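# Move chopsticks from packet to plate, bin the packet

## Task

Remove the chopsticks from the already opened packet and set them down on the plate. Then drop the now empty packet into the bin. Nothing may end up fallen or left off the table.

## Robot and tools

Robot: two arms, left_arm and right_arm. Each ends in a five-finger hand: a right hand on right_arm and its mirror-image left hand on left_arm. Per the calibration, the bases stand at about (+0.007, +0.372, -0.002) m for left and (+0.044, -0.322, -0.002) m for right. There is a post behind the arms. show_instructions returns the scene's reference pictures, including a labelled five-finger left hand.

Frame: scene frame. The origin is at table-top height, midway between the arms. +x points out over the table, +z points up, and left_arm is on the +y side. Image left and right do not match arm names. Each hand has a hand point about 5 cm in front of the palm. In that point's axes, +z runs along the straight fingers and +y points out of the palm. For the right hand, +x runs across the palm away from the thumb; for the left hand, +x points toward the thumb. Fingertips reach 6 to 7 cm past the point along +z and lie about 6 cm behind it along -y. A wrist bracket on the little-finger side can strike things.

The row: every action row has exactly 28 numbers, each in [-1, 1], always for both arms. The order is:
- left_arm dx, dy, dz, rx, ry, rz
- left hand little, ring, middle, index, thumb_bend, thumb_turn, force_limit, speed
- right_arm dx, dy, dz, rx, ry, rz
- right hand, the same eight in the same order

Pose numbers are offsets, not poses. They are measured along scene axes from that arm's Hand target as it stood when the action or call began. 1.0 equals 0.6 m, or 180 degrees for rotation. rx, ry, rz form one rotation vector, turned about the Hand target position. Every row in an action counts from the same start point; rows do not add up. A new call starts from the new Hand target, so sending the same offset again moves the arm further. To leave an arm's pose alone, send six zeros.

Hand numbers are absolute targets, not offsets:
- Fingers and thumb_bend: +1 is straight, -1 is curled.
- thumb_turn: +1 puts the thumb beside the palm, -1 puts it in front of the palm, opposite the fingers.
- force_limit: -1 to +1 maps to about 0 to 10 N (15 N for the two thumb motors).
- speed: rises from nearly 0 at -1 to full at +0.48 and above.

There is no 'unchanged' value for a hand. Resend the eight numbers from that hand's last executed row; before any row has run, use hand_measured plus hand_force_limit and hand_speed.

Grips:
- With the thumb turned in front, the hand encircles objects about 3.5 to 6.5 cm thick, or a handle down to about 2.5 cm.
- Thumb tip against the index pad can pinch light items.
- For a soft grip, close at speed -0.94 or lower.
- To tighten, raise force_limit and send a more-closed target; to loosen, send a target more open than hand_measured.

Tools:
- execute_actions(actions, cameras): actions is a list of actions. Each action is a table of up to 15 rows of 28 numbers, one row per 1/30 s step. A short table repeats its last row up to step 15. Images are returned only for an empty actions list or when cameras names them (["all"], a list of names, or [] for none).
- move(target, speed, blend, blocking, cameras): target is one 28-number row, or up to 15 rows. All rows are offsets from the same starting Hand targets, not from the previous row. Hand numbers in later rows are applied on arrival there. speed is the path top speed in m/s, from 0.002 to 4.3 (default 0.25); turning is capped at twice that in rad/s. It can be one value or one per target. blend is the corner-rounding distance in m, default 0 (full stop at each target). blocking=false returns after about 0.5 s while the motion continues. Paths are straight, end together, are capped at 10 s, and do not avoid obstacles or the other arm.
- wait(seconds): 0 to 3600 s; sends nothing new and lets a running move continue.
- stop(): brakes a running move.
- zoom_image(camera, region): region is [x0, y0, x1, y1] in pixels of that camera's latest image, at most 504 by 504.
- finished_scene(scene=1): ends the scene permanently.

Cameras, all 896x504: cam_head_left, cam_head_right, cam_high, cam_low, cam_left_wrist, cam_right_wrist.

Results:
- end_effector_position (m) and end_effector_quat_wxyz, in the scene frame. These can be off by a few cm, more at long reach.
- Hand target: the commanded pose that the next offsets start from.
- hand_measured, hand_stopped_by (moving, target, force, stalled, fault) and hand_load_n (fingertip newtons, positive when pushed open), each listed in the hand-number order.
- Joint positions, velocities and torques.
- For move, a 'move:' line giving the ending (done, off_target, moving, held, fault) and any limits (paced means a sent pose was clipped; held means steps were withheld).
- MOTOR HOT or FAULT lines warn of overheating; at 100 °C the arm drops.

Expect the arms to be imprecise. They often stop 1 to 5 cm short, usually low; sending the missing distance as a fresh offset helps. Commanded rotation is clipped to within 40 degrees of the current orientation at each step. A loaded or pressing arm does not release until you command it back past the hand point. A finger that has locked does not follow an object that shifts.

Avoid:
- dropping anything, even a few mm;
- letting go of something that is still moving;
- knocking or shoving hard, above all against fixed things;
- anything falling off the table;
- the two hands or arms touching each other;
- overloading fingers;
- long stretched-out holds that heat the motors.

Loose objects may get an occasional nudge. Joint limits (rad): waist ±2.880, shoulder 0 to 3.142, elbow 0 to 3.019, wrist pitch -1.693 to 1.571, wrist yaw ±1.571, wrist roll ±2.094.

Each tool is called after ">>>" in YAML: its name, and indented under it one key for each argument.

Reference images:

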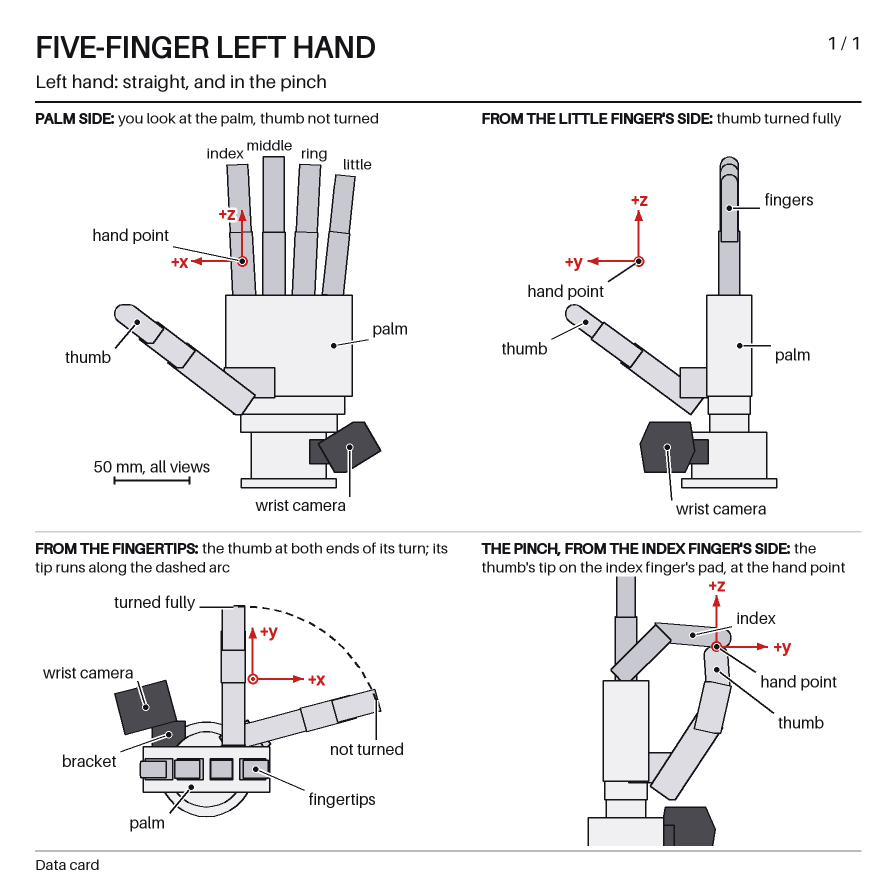

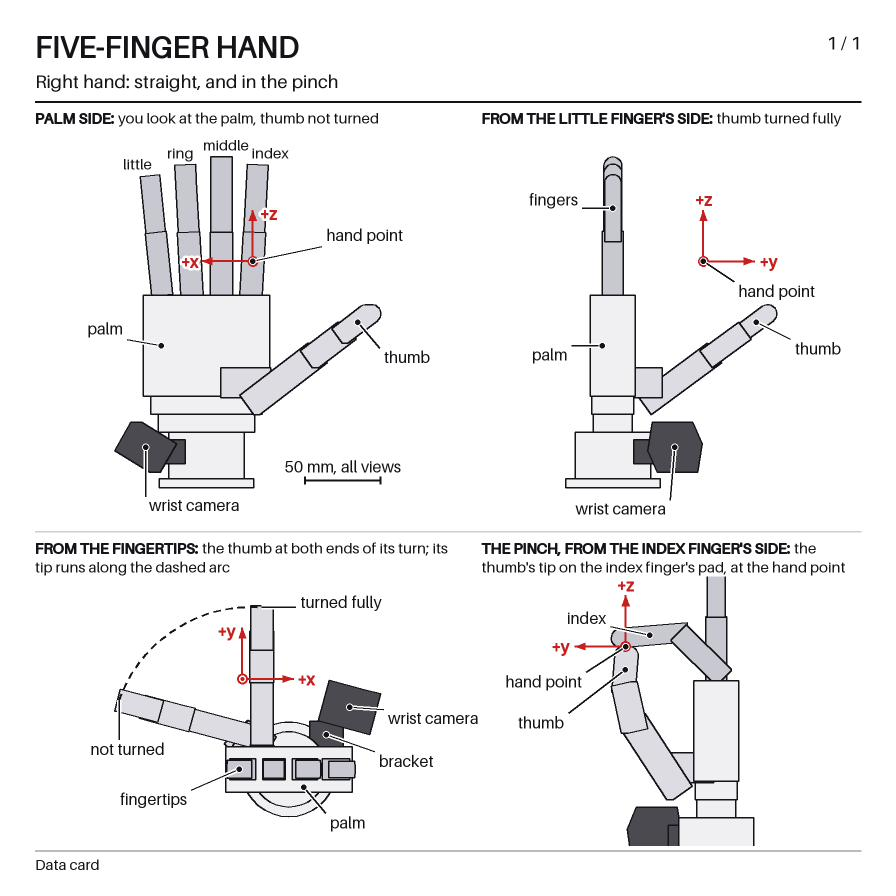

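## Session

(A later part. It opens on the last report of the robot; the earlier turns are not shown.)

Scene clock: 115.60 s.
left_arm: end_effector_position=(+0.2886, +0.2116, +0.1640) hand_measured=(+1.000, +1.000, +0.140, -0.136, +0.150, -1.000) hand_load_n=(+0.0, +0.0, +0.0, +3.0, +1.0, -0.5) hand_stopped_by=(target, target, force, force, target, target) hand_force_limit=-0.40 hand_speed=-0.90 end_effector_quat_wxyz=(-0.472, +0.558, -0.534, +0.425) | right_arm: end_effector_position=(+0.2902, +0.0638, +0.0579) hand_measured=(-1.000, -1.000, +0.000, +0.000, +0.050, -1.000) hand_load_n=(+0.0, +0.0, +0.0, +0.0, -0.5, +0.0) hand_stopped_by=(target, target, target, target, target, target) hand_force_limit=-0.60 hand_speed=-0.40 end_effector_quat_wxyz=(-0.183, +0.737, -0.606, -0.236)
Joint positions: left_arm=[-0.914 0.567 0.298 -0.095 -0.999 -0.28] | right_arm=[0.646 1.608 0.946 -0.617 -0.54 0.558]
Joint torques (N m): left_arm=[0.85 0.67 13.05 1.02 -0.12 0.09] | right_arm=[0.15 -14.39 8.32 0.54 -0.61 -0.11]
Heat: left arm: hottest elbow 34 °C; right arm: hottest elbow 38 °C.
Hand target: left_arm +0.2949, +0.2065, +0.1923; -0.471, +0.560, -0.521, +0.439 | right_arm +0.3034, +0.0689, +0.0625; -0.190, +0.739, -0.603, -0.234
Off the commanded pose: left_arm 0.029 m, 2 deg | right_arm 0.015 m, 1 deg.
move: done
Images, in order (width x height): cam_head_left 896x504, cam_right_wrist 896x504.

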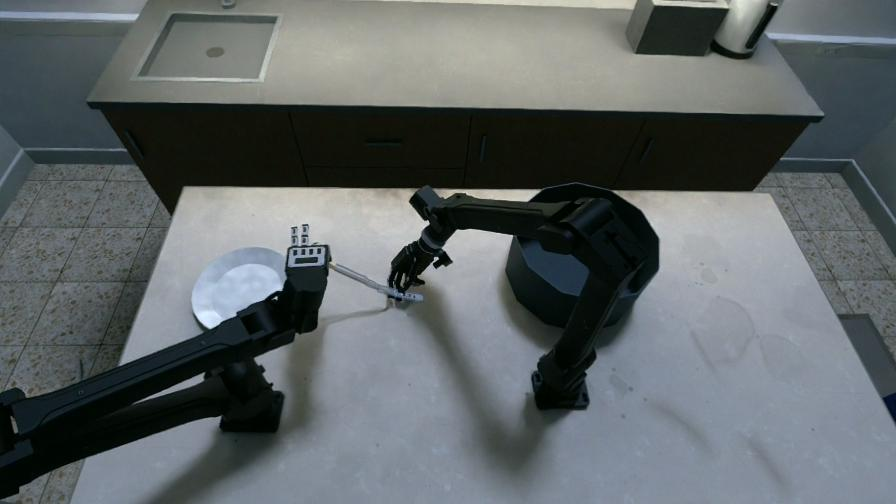

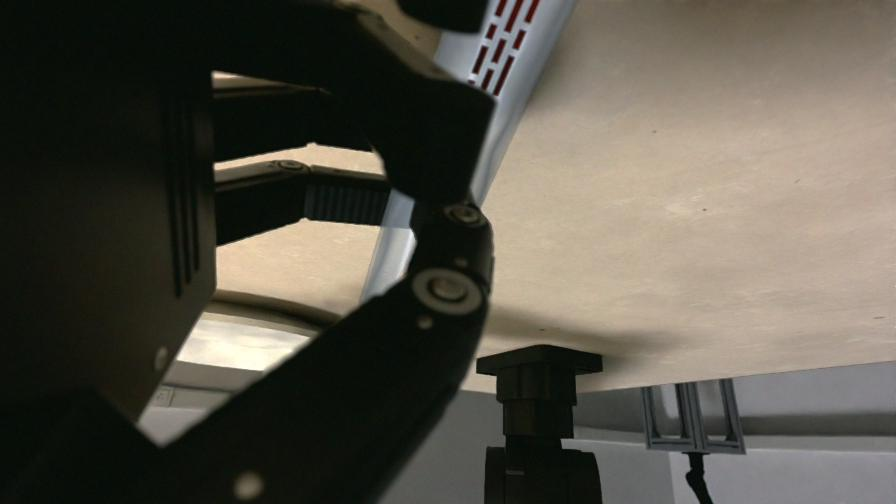

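>>> move:
  target: [0,0,0,0,0,0,1,1,-0.2,-0.5,0.15,-1,-0.4,-0.9,0,0,0,0,0,0,-1,-1,-0.35,-0.35,0.05,-1,-0.6,-0.8]
  cameras: ["cam_right_wrist","cam_head_left"]
  speed: 0.06

>>> zoom_image:
  camera: "cam_head_left"
  region: [330, 210, 450, 310]

Scene clock: 116.43 s.
left_arm: end_effector_position=(+0.2886, +0.2115, +0.1639) hand_measured=(+1.000, +1.000, +0.140, -0.136, +0.150, -1.000) hand_load_n=(+0.0, +0.0, +0.0, +2.5, +1.0, +0.0) hand_stopped_by=(target, target, force, force, target, target) hand_force_limit=-0.40 hand_speed=-0.90 end_effector_quat_wxyz=(-0.472, +0.558, -0.534, +0.425) | right_arm: end_effector_position=(+0.2902, +0.0638, +0.0579) hand_measured=(-1.000, -1.000, -0.200, -0.218, +0.050, -1.000) hand_load_n=(+0.0, +0.0, +2.5, +3.0, +0.0, -0.5) hand_stopped_by=(target, target, force, force, target, target) hand_force_limit=-0.60 hand_speed=-0.80 end_effector_quat_wxyz=(-0.183, +0.737, -0.606, -0.236)
Joint positions: left_arm=[-0.914 0.567 0.298 -0.095 -0.999 -0.28] | right_arm=[0.646 1.608 0.946 -0.617 -0.54 0.558]
Joint torques (N m): left_arm=[0.79 0.73 13.05 1.02 -0.13 0.1] | right_arm=[0.15 -14.86 8.64 0.64 -0.53 -0.05]
Heat: left arm: hottest elbow 34 °C; right arm: hottest elbow 38 °C.
Hand target: left_arm +0.2949, +0.2065, +0.1923; -0.471, +0.560, -0.521, +0.439 | right_arm +0.3034, +0.0688, +0.0624; -0.190, +0.739, -0.603, -0.234
Off the commanded pose: left_arm 0.029 m, 2 deg | right_arm 0.015 m, 1 deg.
move: done
Images, in order (width x height): cam_head_left 896x504, cam_right_wrist 896x504.

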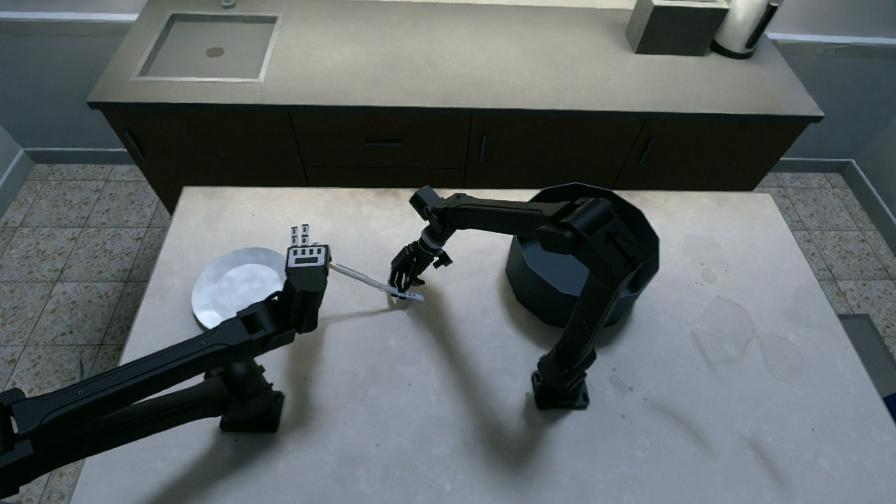

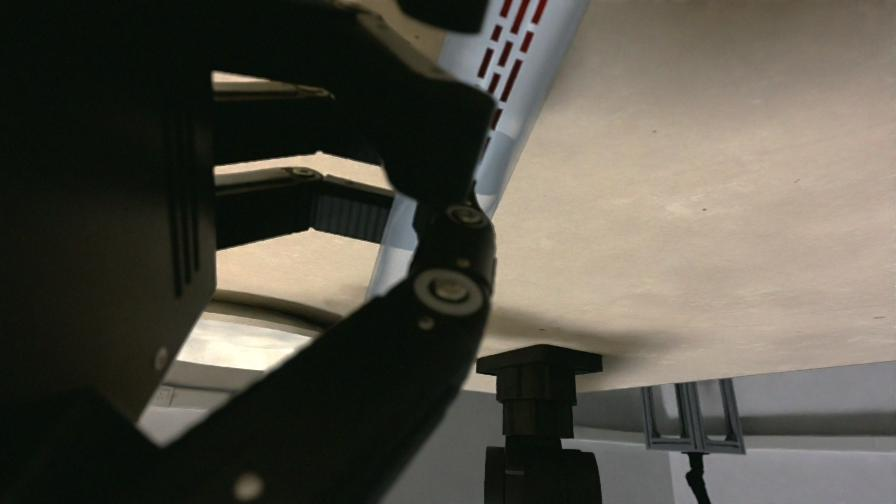

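Scaled by 4.200 from the camera's image (finer frame: 1280x720).

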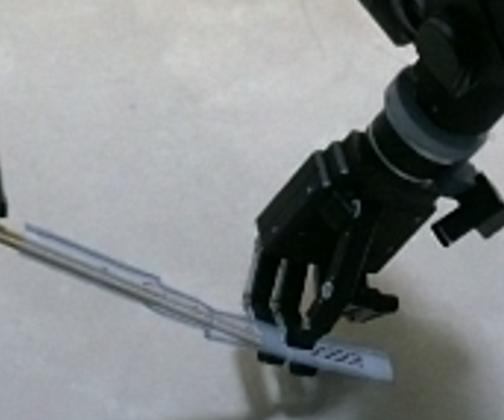

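>>> move:
  target: [0,0.058,0.03,0,0,0,1,1,-0.2,-0.5,0.15,-1,-0.4,-0.9,0,0,0,0,0,0,-1,-1,-0.35,-0.35,0.05,-1,-0.6,-0.8]
  cameras: ["cam_left_wrist","cam_right_wrist","cam_head_left"]
  speed: 0.05

>>> zoom_image:
  camera: "cam_head_left"
  region: [310, 210, 450, 310]

Scene clock: 118.37 s.
left_arm: end_effector_position=(+0.2897, +0.2442, +0.1764) hand_measured=(+1.000, +1.000, +0.140, -0.136, +0.150, -1.000) hand_load_n=(+0.0, +0.0, -0.5, +0.5, +0.5, +0.0) hand_stopped_by=(target, target, force, force, target, target) hand_force_limit=-0.40 hand_speed=-0.90 end_effector_quat_wxyz=(-0.470, +0.560, -0.537, +0.422) | right_arm: end_effector_position=(+0.2901, +0.0639, +0.0580) hand_measured=(-1.000, -1.000, -0.200, -0.218, +0.050, -1.000) hand_load_n=(+0.0, +0.0, +3.0, +3.0, +0.0, -0.5) hand_stopped_by=(target, target, force, force, target, target) hand_force_limit=-0.60 hand_speed=-0.80 end_effector_quat_wxyz=(-0.183, +0.737, -0.605, -0.237)
Joint positions: left_arm=[-0.782 0.416 0.298 -0.202 -0.873 -0.215] | right_arm=[0.646 1.608 0.946 -0.617 -0.542 0.557]
Joint torques (N m): left_arm=[0.79 1.85 13.87 1.06 -0.02 0.09] | right_arm=[-0.21 -13.8 8.62 0.72 -0.53 -0.1]
Heat: left arm: hottest elbow 35 °C; right arm: hottest elbow 38 °C.
Hand target: left_arm +0.2949, +0.2413, +0.2104; -0.471, +0.560, -0.521, +0.439 | right_arm +0.3034, +0.0688, +0.0624; -0.190, +0.739, -0.603, -0.234
Off the commanded pose: left_arm 0.034 m, 3 deg | right_arm 0.015 m, 1 deg.
move: off_target (left_arm)
Images, in order (width x height): cam_head_left 896x504, cam_left_wrist 896x504, cam_right_wrist 896x504.

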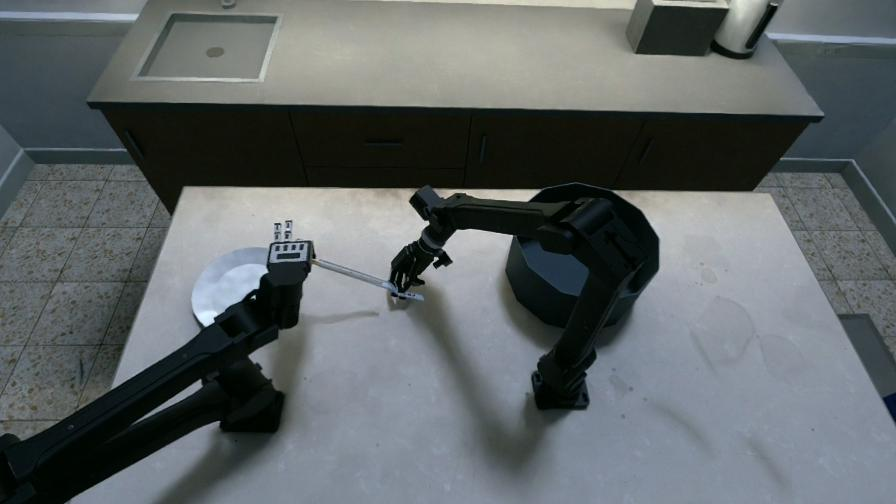

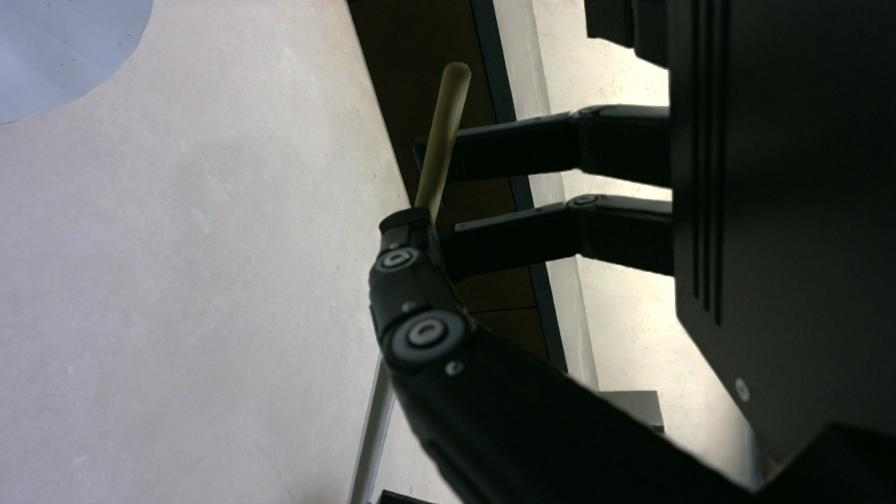

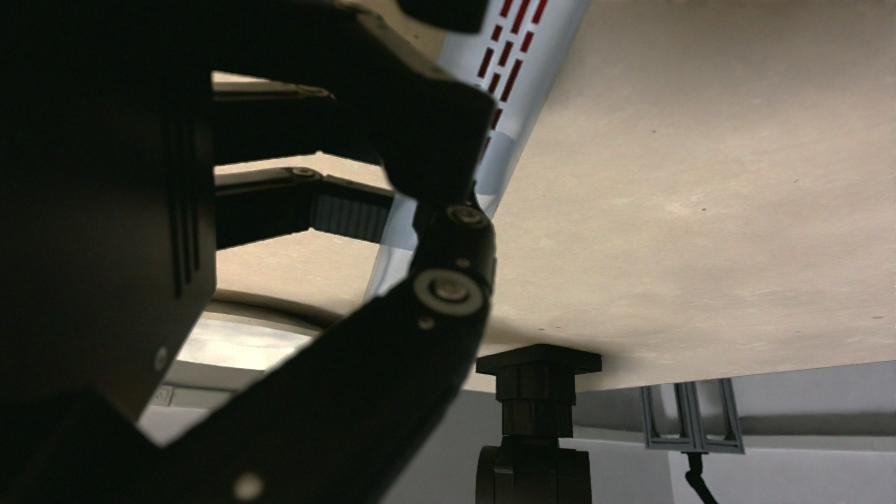

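Scaled by 3.600 from the camera's image (finer frame: 1280x720).

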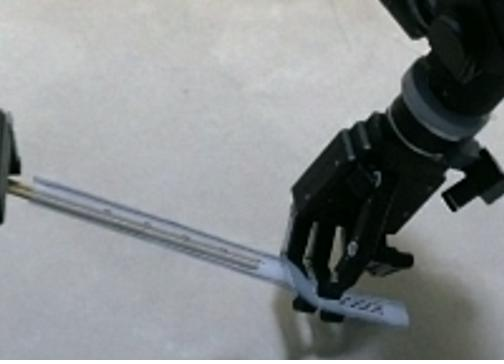

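>>> move:
  target: [0,0,0,0,0,0,1,1,-0.25,-0.6,0.15,-1,-0.3,-0.9,0,0,0,0,0,0,-1,-1,-0.35,-0.35,0.05,-1,-0.6,-0.8]
  cameras: ["cam_left_wrist","cam_head_left"]
  speed: 0.05

>>> zoom_image:
  camera: "cam_head_left"
  region: [310, 210, 450, 310]

Scene clock: 120.53 s.
left_arm: end_effector_position=(+0.2896, +0.2441, +0.1763) hand_measured=(+1.000, +1.000, -0.248, -0.264, +0.150, -1.000) hand_load_n=(+0.0, +0.0, +4.5, +4.0, +1.0, +0.0) hand_stopped_by=(target, target, force, force, target, target) hand_force_limit=-0.30 hand_speed=-0.90 end_effector_quat_wxyz=(-0.470, +0.559, -0.537, +0.422) | right_arm: end_effector_position=(+0.2901, +0.0639, +0.0580) hand_measured=(-1.000, -1.000, -0.200, -0.218, +0.050, -1.000) hand_load_n=(+0.0, +0.0, +2.5, +3.5, +0.0, -0.5) hand_stopped_by=(target, target, force, force, target, target) hand_force_limit=-0.60 hand_speed=-0.80 end_effector_quat_wxyz=(-0.183, +0.737, -0.605, -0.237)
Joint positions: left_arm=[-0.782 0.416 0.298 -0.202 -0.872 -0.215] | right_arm=[0.646 1.608 0.946 -0.617 -0.542 0.557]
Joint torques (N m): left_arm=[0.79 1.79 13.89 1.1 -0.04 0.08] | right_arm=[-0.79 -13.39 8.55 0.53 -0.53 -0.08]
Heat: left arm: hottest elbow 35 °C; right arm: hottest elbow 38 °C.
Hand target: left_arm +0.2949, +0.2412, +0.2104; -0.471, +0.560, -0.521, +0.439 | right_arm +0.3034, +0.0688, +0.0624; -0.190, +0.739, -0.603, -0.234
Off the commanded pose: left_arm 0.035 m, 3 deg | right_arm 0.015 m, 1 deg.
move: done
Images, in order (width x height): cam_head_left 896x504, cam_left_wrist 896x504.

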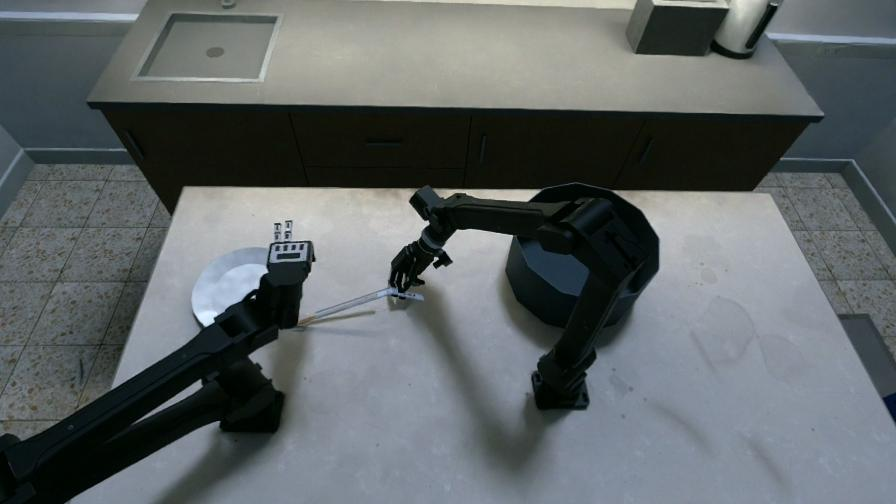

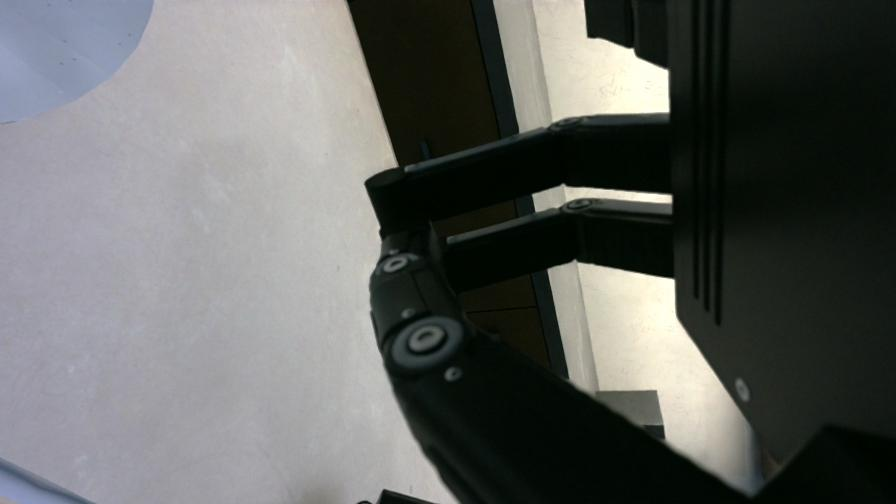

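Scaled by 3.600 from the camera's image (finer frame: 1280x720).

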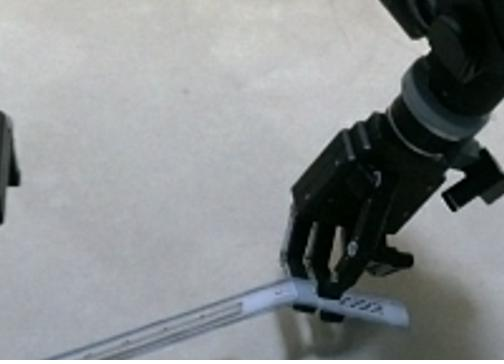

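>>> move:
  target: [0,0,0,0,0,0,1,1,0.4,0.4,0.15,-1,-0.4,-0.3,0.08,-0.142,0.0,0,0,0,-1,-1,-0.35,-0.35,0.05,-1,-0.6,-0.8]
  cameras: ["all"]
  speed: 0.06

>>> zoom_image:
  camera: "cam_head_left"
  region: [310, 230, 470, 350]

Scene clock: 123.63 s.
left_arm: end_effector_position=(+0.2896, +0.2441, +0.1763) hand_measured=(+1.000, +1.000, +0.400, +0.400, +0.150, -1.000) hand_load_n=(+0.0, +0.0, +0.0, +0.0, +0.0, +0.0) hand_stopped_by=(target, target, target, target, target, target) hand_force_limit=-0.40 hand_speed=-0.30 end_effector_quat_wxyz=(-0.470, +0.559, -0.537, +0.422) | right_arm: end_effector_position=(+0.3376, -0.0188, +0.0606) hand_measured=(-1.000, -1.000, -0.200, -0.218, +0.050, -1.000) hand_load_n=(+0.0, +0.0, +3.0, +3.5, +0.0, -0.5) hand_stopped_by=(target, target, force, force, target, target) hand_force_limit=-0.60 hand_speed=-0.80 end_effector_quat_wxyz=(-0.186, +0.737, -0.606, -0.236)
Joint positions: left_arm=[-0.782 0.416 0.298 -0.202 -0.872 -0.215] | right_arm=[0.421 1.611 0.967 -0.767 -0.591 0.3]
Joint torques (N m): left_arm=[0.85 1.85 13.87 1.11 -0.05 0.09] | right_arm=[-0.26 -13.51 8.5 0.4 -0.65 -0.04]
Heat: left arm: hottest elbow 36 °C; right arm: hottest elbow 38 °C.
Hand target: left_arm +0.2949, +0.2412, +0.2104; -0.471, +0.560, -0.521, +0.439 | right_arm +0.3514, -0.0164, +0.0624; -0.190, +0.739, -0.603, -0.234
Off the commanded pose: left_arm 0.035 m, 3 deg | right_arm 0.014 m, 1 deg.
move: off_target (right_arm)

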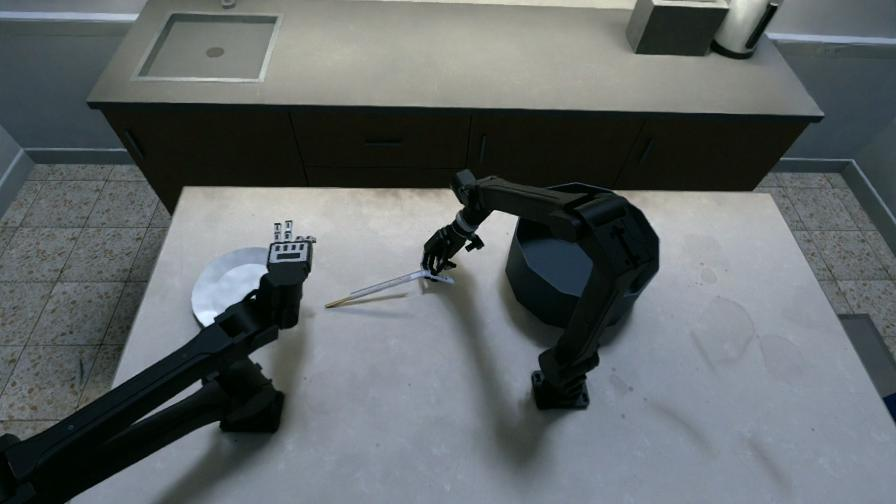

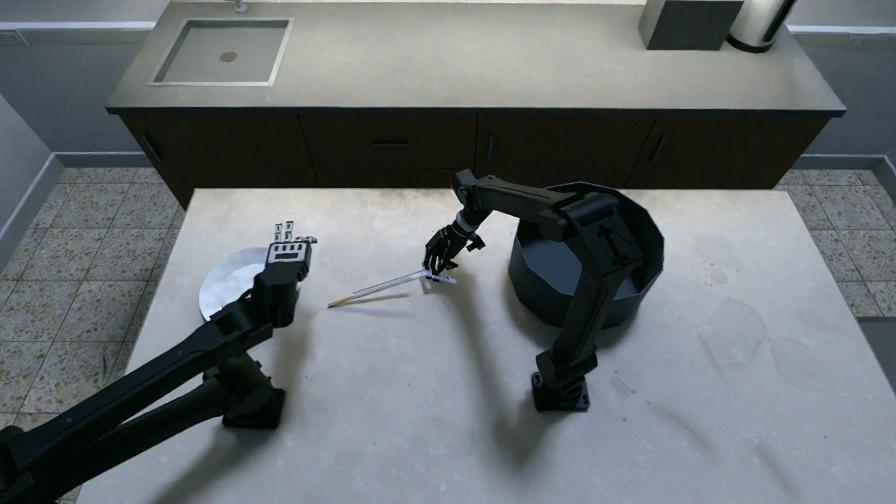

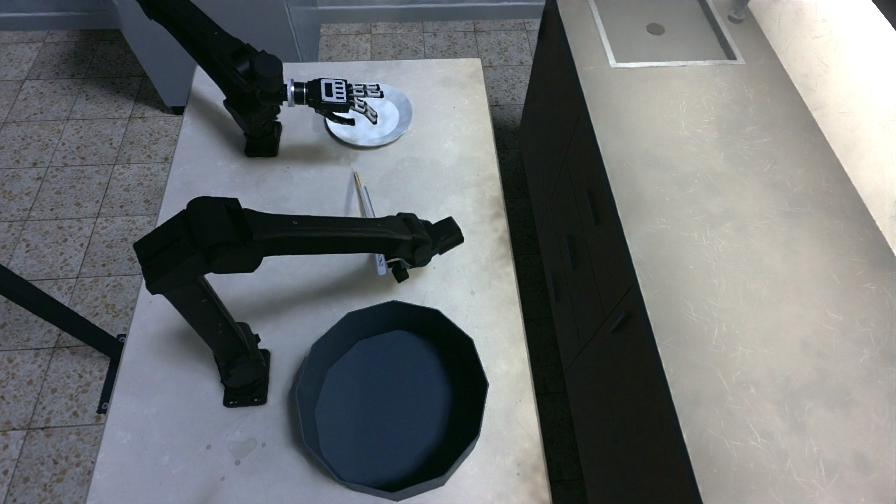

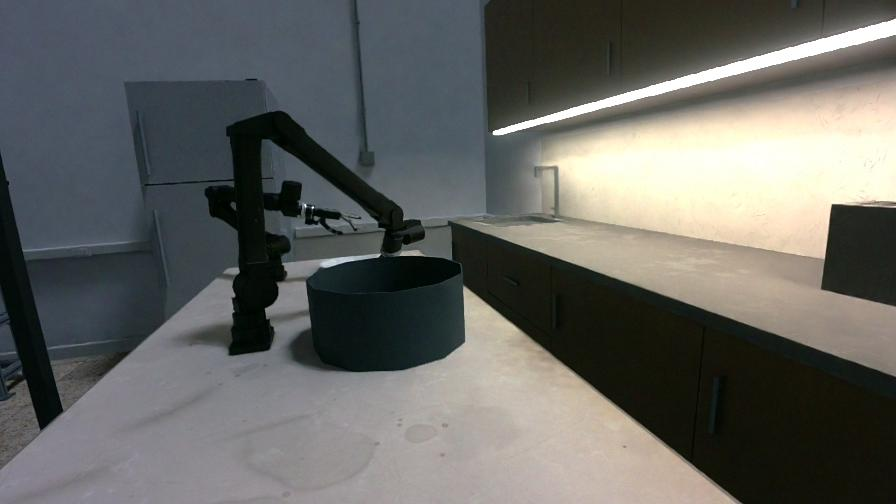

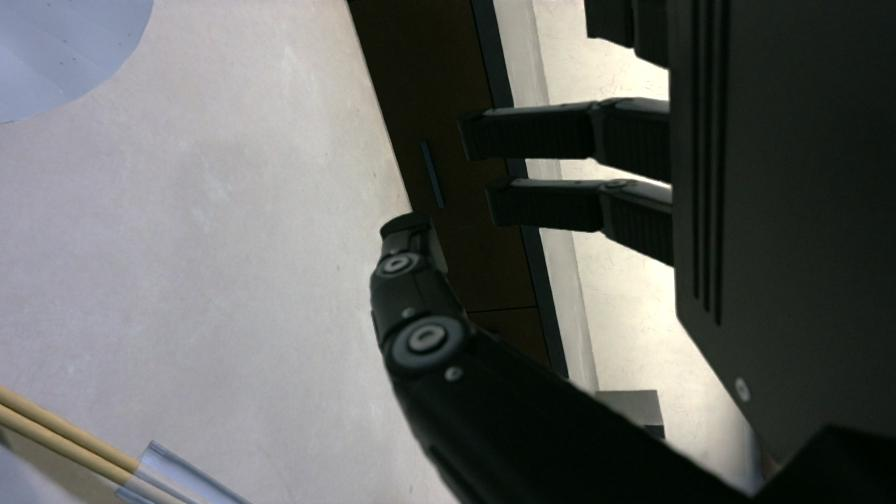

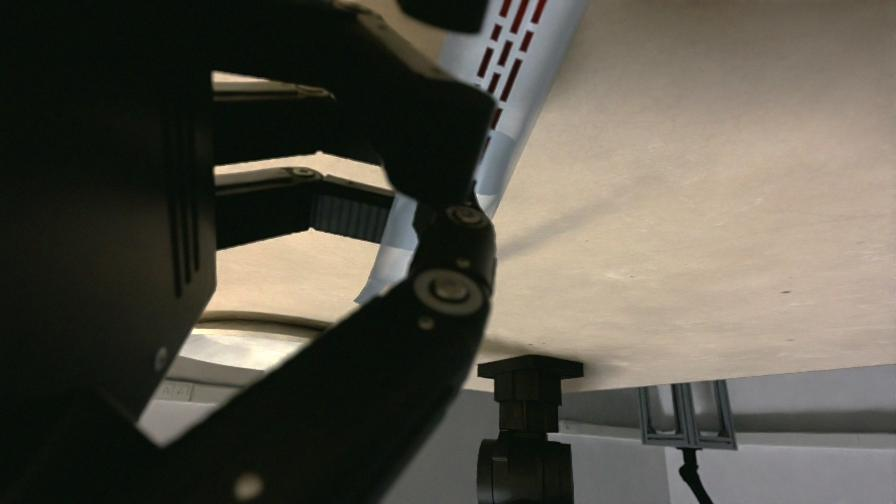

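Scaled by 3.150 from the camera's image (finer frame: 1280x720).

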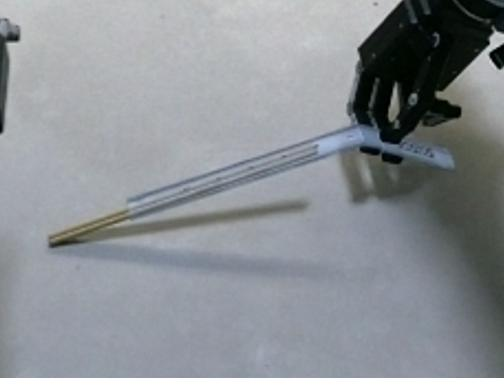

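>>> move:
  target: [-0.03,-0.073,-0.2,-0.0658,-0.0102,0.0624,1,1,0.4,0.4,0.15,-1,-0.4,-0.3,0,0,0,0,0,0,-1,-1,-0.35,-0.35,0.05,-1,-0.6,-0.8]
  cameras: ["cam_left_wrist","cam_head_left","cam_high"]
  speed: 0.1

>>> zoom_image:
  camera: "cam_head_left"
  region: [290, 230, 450, 350]

Scene clock: 127.63 s.
left_arm: end_effector_position=(+0.2771, +0.2014, +0.0903) hand_measured=(+1.000, +1.000, +0.400, +0.400, +0.150, -1.000) hand_load_n=(+0.0, +0.0, +0.0, +0.0, +0.0, +0.0) hand_stopped_by=(target, target, target, target, target, target) hand_force_limit=-0.40 hand_speed=-0.30 end_effector_quat_wxyz=(-0.461, +0.647, -0.407, +0.451) | right_arm: end_effector_position=(+0.3376, -0.0189, +0.0606) hand_measured=(-1.000, -1.000, -0.200, -0.218, +0.050, -1.000) hand_load_n=(+0.0, +0.0, +3.0, +3.5, +0.0, -0.5) hand_stopped_by=(target, target, force, force, target, target) hand_force_limit=-0.60 hand_speed=-0.80 end_effector_quat_wxyz=(-0.186, +0.737, -0.606, -0.235)
Joint positions: left_arm=[-1.077 0.905 0.2 0.033 -1.296 -0.867] | right_arm=[0.421 1.611 0.967 -0.767 -0.591 0.299]
Joint torques (N m): left_arm=[-0.15 0.73 8.12 1.03 -0.54 -0.12] | right_arm=[0.56 -13.68 8.43 0.25 -0.59 -0.08]
Heat: left arm: hottest elbow 36 °C; right arm: hottest elbow 38 °C.
Hand target: left_arm +0.2768, +0.1976, +0.0903; -0.460, +0.647, -0.408, +0.451 | right_arm +0.3514, -0.0164, +0.0624; -0.190, +0.739, -0.603, -0.234
Off the commanded pose: left_arm 0.004 m, 0 deg | right_arm 0.014 m, 1 deg.
move: done
Images, in order (width x height): cam_head_left 896x504, cam_high 896x504, cam_left_wrist 896x504.

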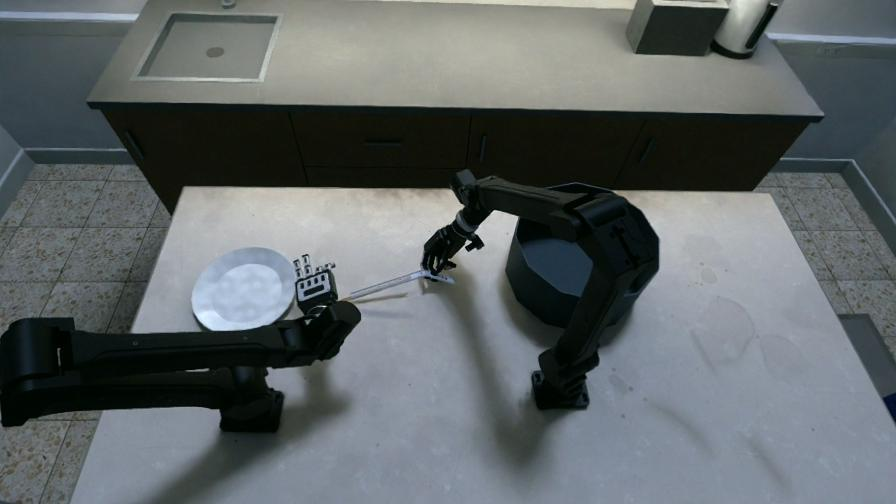

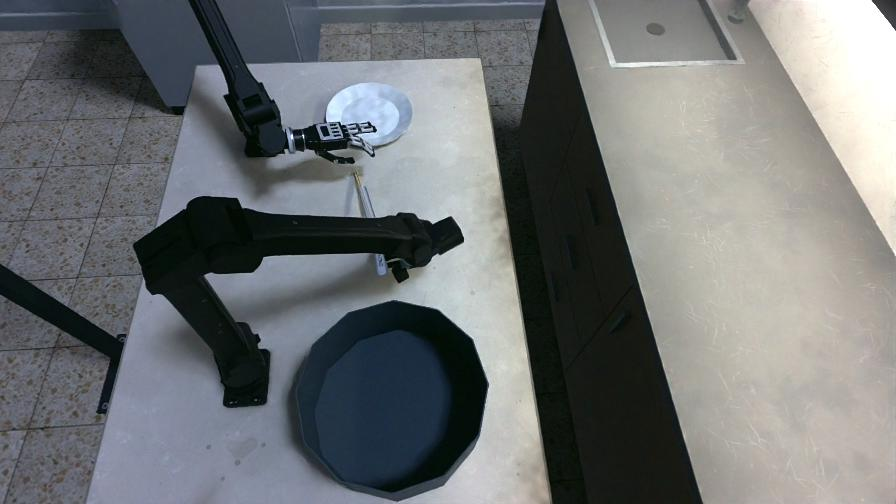

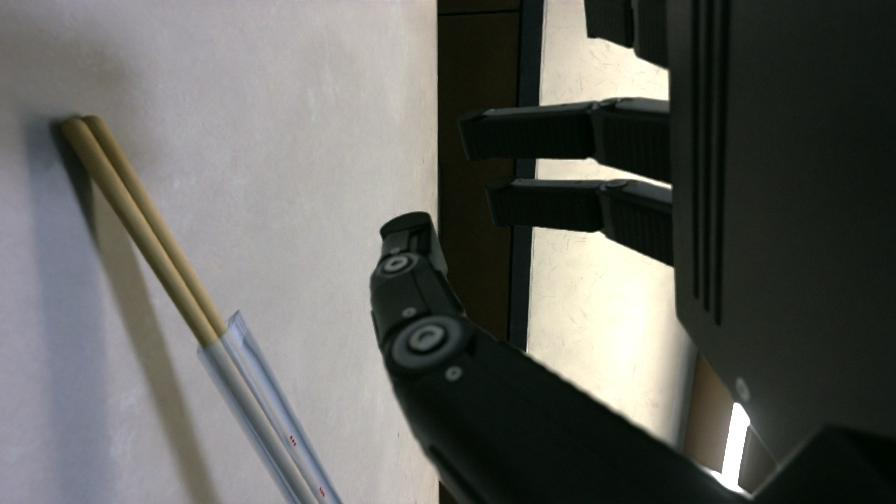

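Scaled by 3.150 from the camera's image (finer frame: 1280x720).

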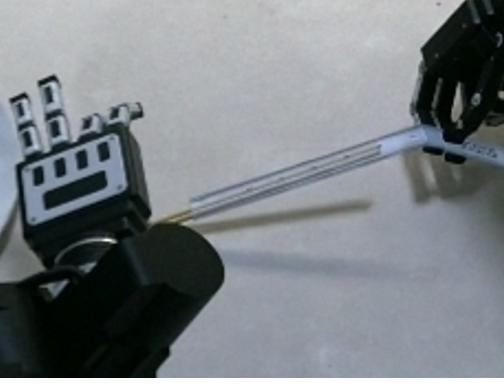

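>>> move:
  target: [0,0,-0.075,0,0,0,1,1,0.4,0.4,0.15,-1,-0.4,-0.3,0,0,0,0,0,0,-1,-1,-0.35,-0.35,0.05,-1,-0.6,-0.8]
  cameras: ["cam_left_wrist","cam_head_left","cam_high"]
  speed: 0.1

>>> zoom_image:
  camera: "cam_high"
  region: [320, 120, 400, 200]

Scene clock: 130.47 s.
left_arm: end_effector_position=(+0.2794, +0.1947, +0.0507) hand_measured=(+1.000, +1.000, +0.400, +0.400, +0.150, -1.000) hand_load_n=(+0.0, -0.5, -0.5, +0.0, +0.0, +0.0) hand_stopped_by=(target, target, target, target, target, target) hand_force_limit=-0.40 hand_speed=-0.30 end_effector_quat_wxyz=(-0.457, +0.651, -0.402, +0.454) | right_arm: end_effector_position=(+0.3376, -0.0189, +0.0606) hand_measured=(-1.000, -1.000, -0.200, -0.218, +0.050, -1.000) hand_load_n=(+0.0, +0.0, +3.0, +3.5, +0.0, -0.5) hand_stopped_by=(target, target, force, force, target, target) hand_force_limit=-0.60 hand_speed=-0.80 end_effector_quat_wxyz=(-0.186, +0.737, -0.606, -0.235)
Joint positions: left_arm=[-1.08 1.158 0.16 0.312 -1.298 -0.898] | right_arm=[0.421 1.611 0.967 -0.767 -0.591 0.299]
Joint torques (N m): left_arm=[-0.03 -0.79 5.03 2.11 -0.53 0.08] | right_arm=[-0.15 -13.16 8.51 0.38 -0.63 -0.09]
Heat: left arm: hottest elbow 36 °C; right arm: hottest elbow 38 °C.
Hand target: left_arm +0.2769, +0.1975, +0.0454; -0.460, +0.647, -0.408, +0.451 | right_arm +0.3514, -0.0164, +0.0624; -0.190, +0.739, -0.603, -0.234
Off the commanded pose: left_arm 0.007 m, 1 deg | right_arm 0.014 m, 1 deg.
move: done
Images, in order (width x height): cam_head_left 896x504, cam_high 896x504, cam_left_wrist 896x504.

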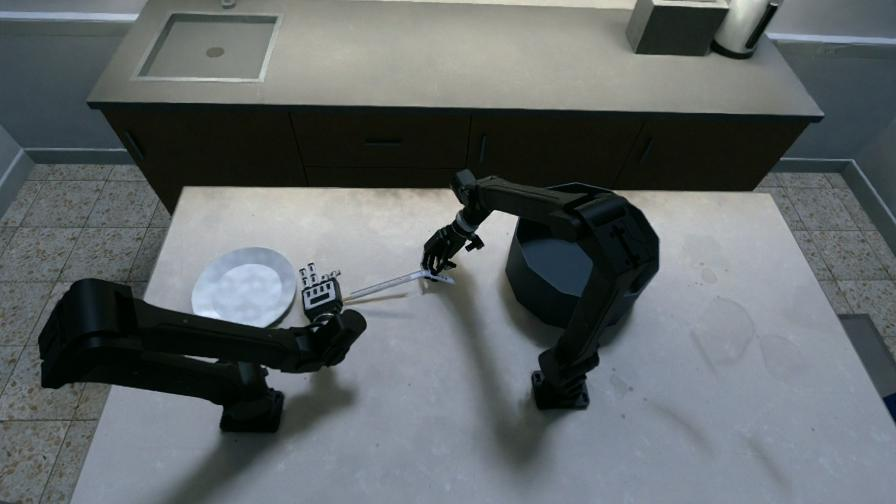

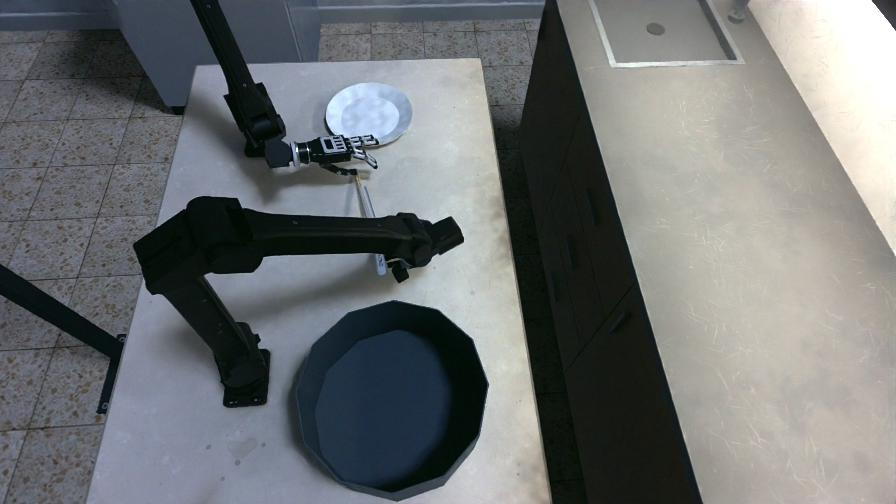

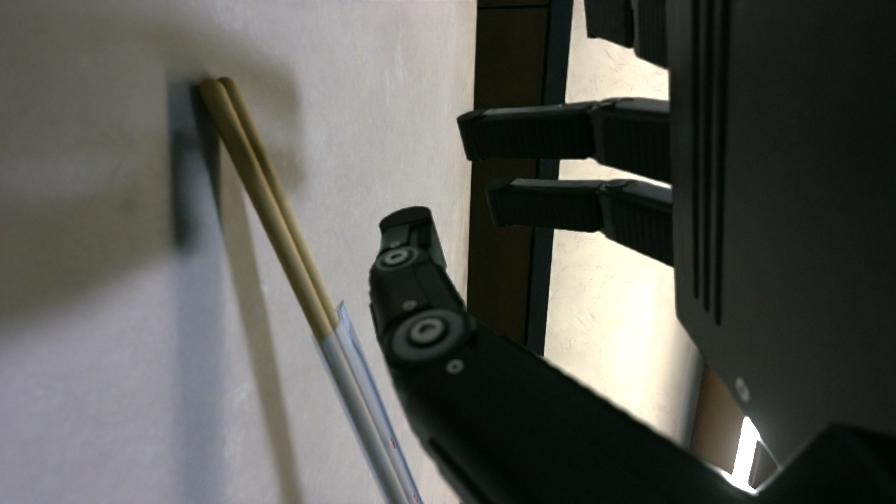

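Scaled by 6.300 from the camera's image (finer frame: 1280x720).

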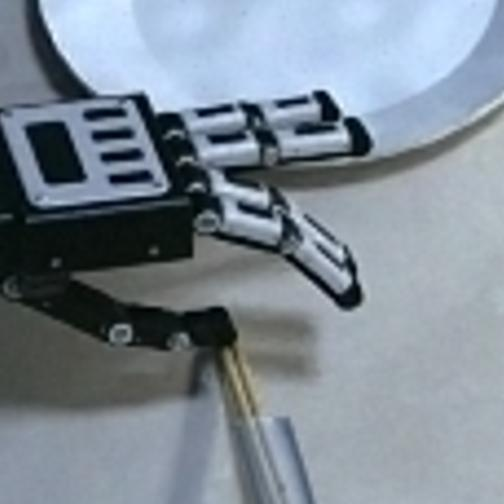

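>>> move:
  target: [-0.012,-0.003,-0.035,0,0,0,1,1,0.4,0.4,0.15,-1,-0.4,-0.3,0,0,0,0,0,0,-1,-1,-0.35,-0.35,0.05,-1,-0.6,-0.8]
  cameras: ["cam_left_wrist","cam_head_left","cam_high"]
  speed: 0.1

>>> zoom_image:
  camera: "cam_high"
  region: [320, 120, 400, 200]

Scene clock: 131.80 s.
left_arm: end_effector_position=(+0.2715, +0.1957, +0.0270) hand_measured=(+1.000, +1.000, +0.400, +0.400, +0.150, -1.000) hand_load_n=(+0.0, +0.0, +0.0, +0.0, +0.5, +0.0) hand_stopped_by=(target, target, target, target, target, target) hand_force_limit=-0.40 hand_speed=-0.30 end_effector_quat_wxyz=(-0.462, +0.647, -0.409, +0.447) | right_arm: end_effector_position=(+0.3376, -0.0189, +0.0606) hand_measured=(-1.000, -1.000, -0.200, -0.218, +0.050, -1.000) hand_load_n=(+0.0, +0.5, +3.0, +3.5, +0.0, -0.5) hand_stopped_by=(target, target, force, force, target, target) hand_force_limit=-0.60 hand_speed=-0.80 end_effector_quat_wxyz=(-0.186, +0.737, -0.606, -0.235)
Joint positions: left_arm=[-1.115 1.286 0.15 0.353 -1.324 -0.973] | right_arm=[0.421 1.611 0.967 -0.767 -0.591 0.299]
Joint torques (N m): left_arm=[-0.21 -1.67 4.3 1.94 -0.61 -0.1] | right_arm=[-0.62 -13.51 8.58 0.47 -0.62 -0.11]
Heat: left arm: hottest elbow 35 °C; right arm: hottest elbow 38 °C.
Hand target: left_arm +0.2696, +0.1957, +0.0243; -0.460, +0.647, -0.409, +0.451 | right_arm +0.3514, -0.0164, +0.0624; -0.190, +0.739, -0.603, -0.234
Off the commanded pose: left_arm 0.003 m, 1 deg | right_arm 0.014 m, 1 deg.
move: done
Images, in order (width x height): cam_head_left 896x504, cam_high 896x504, cam_left_wrist 896x504.

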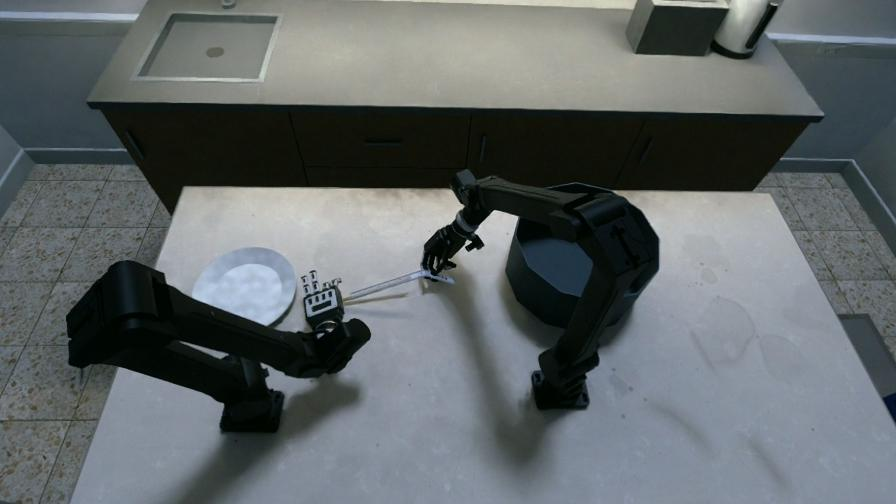

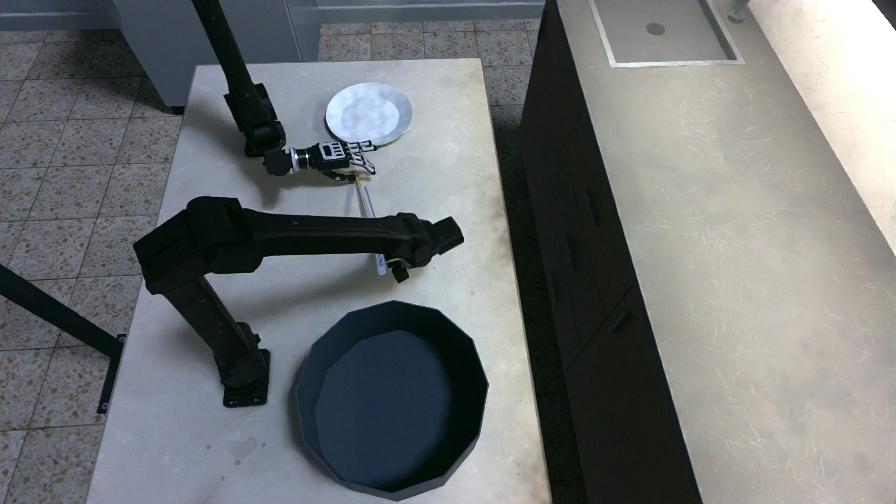

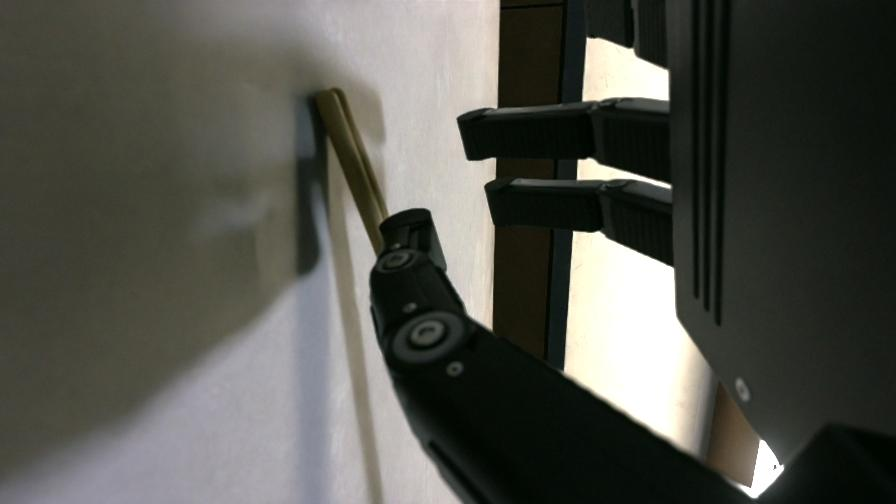

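Scaled by 6.300 from the camera's image (finer frame: 1280x720).

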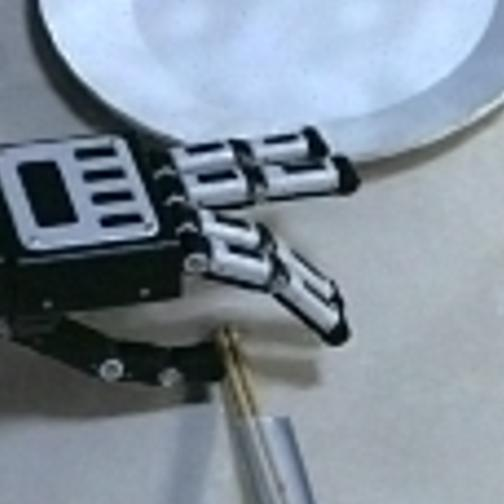

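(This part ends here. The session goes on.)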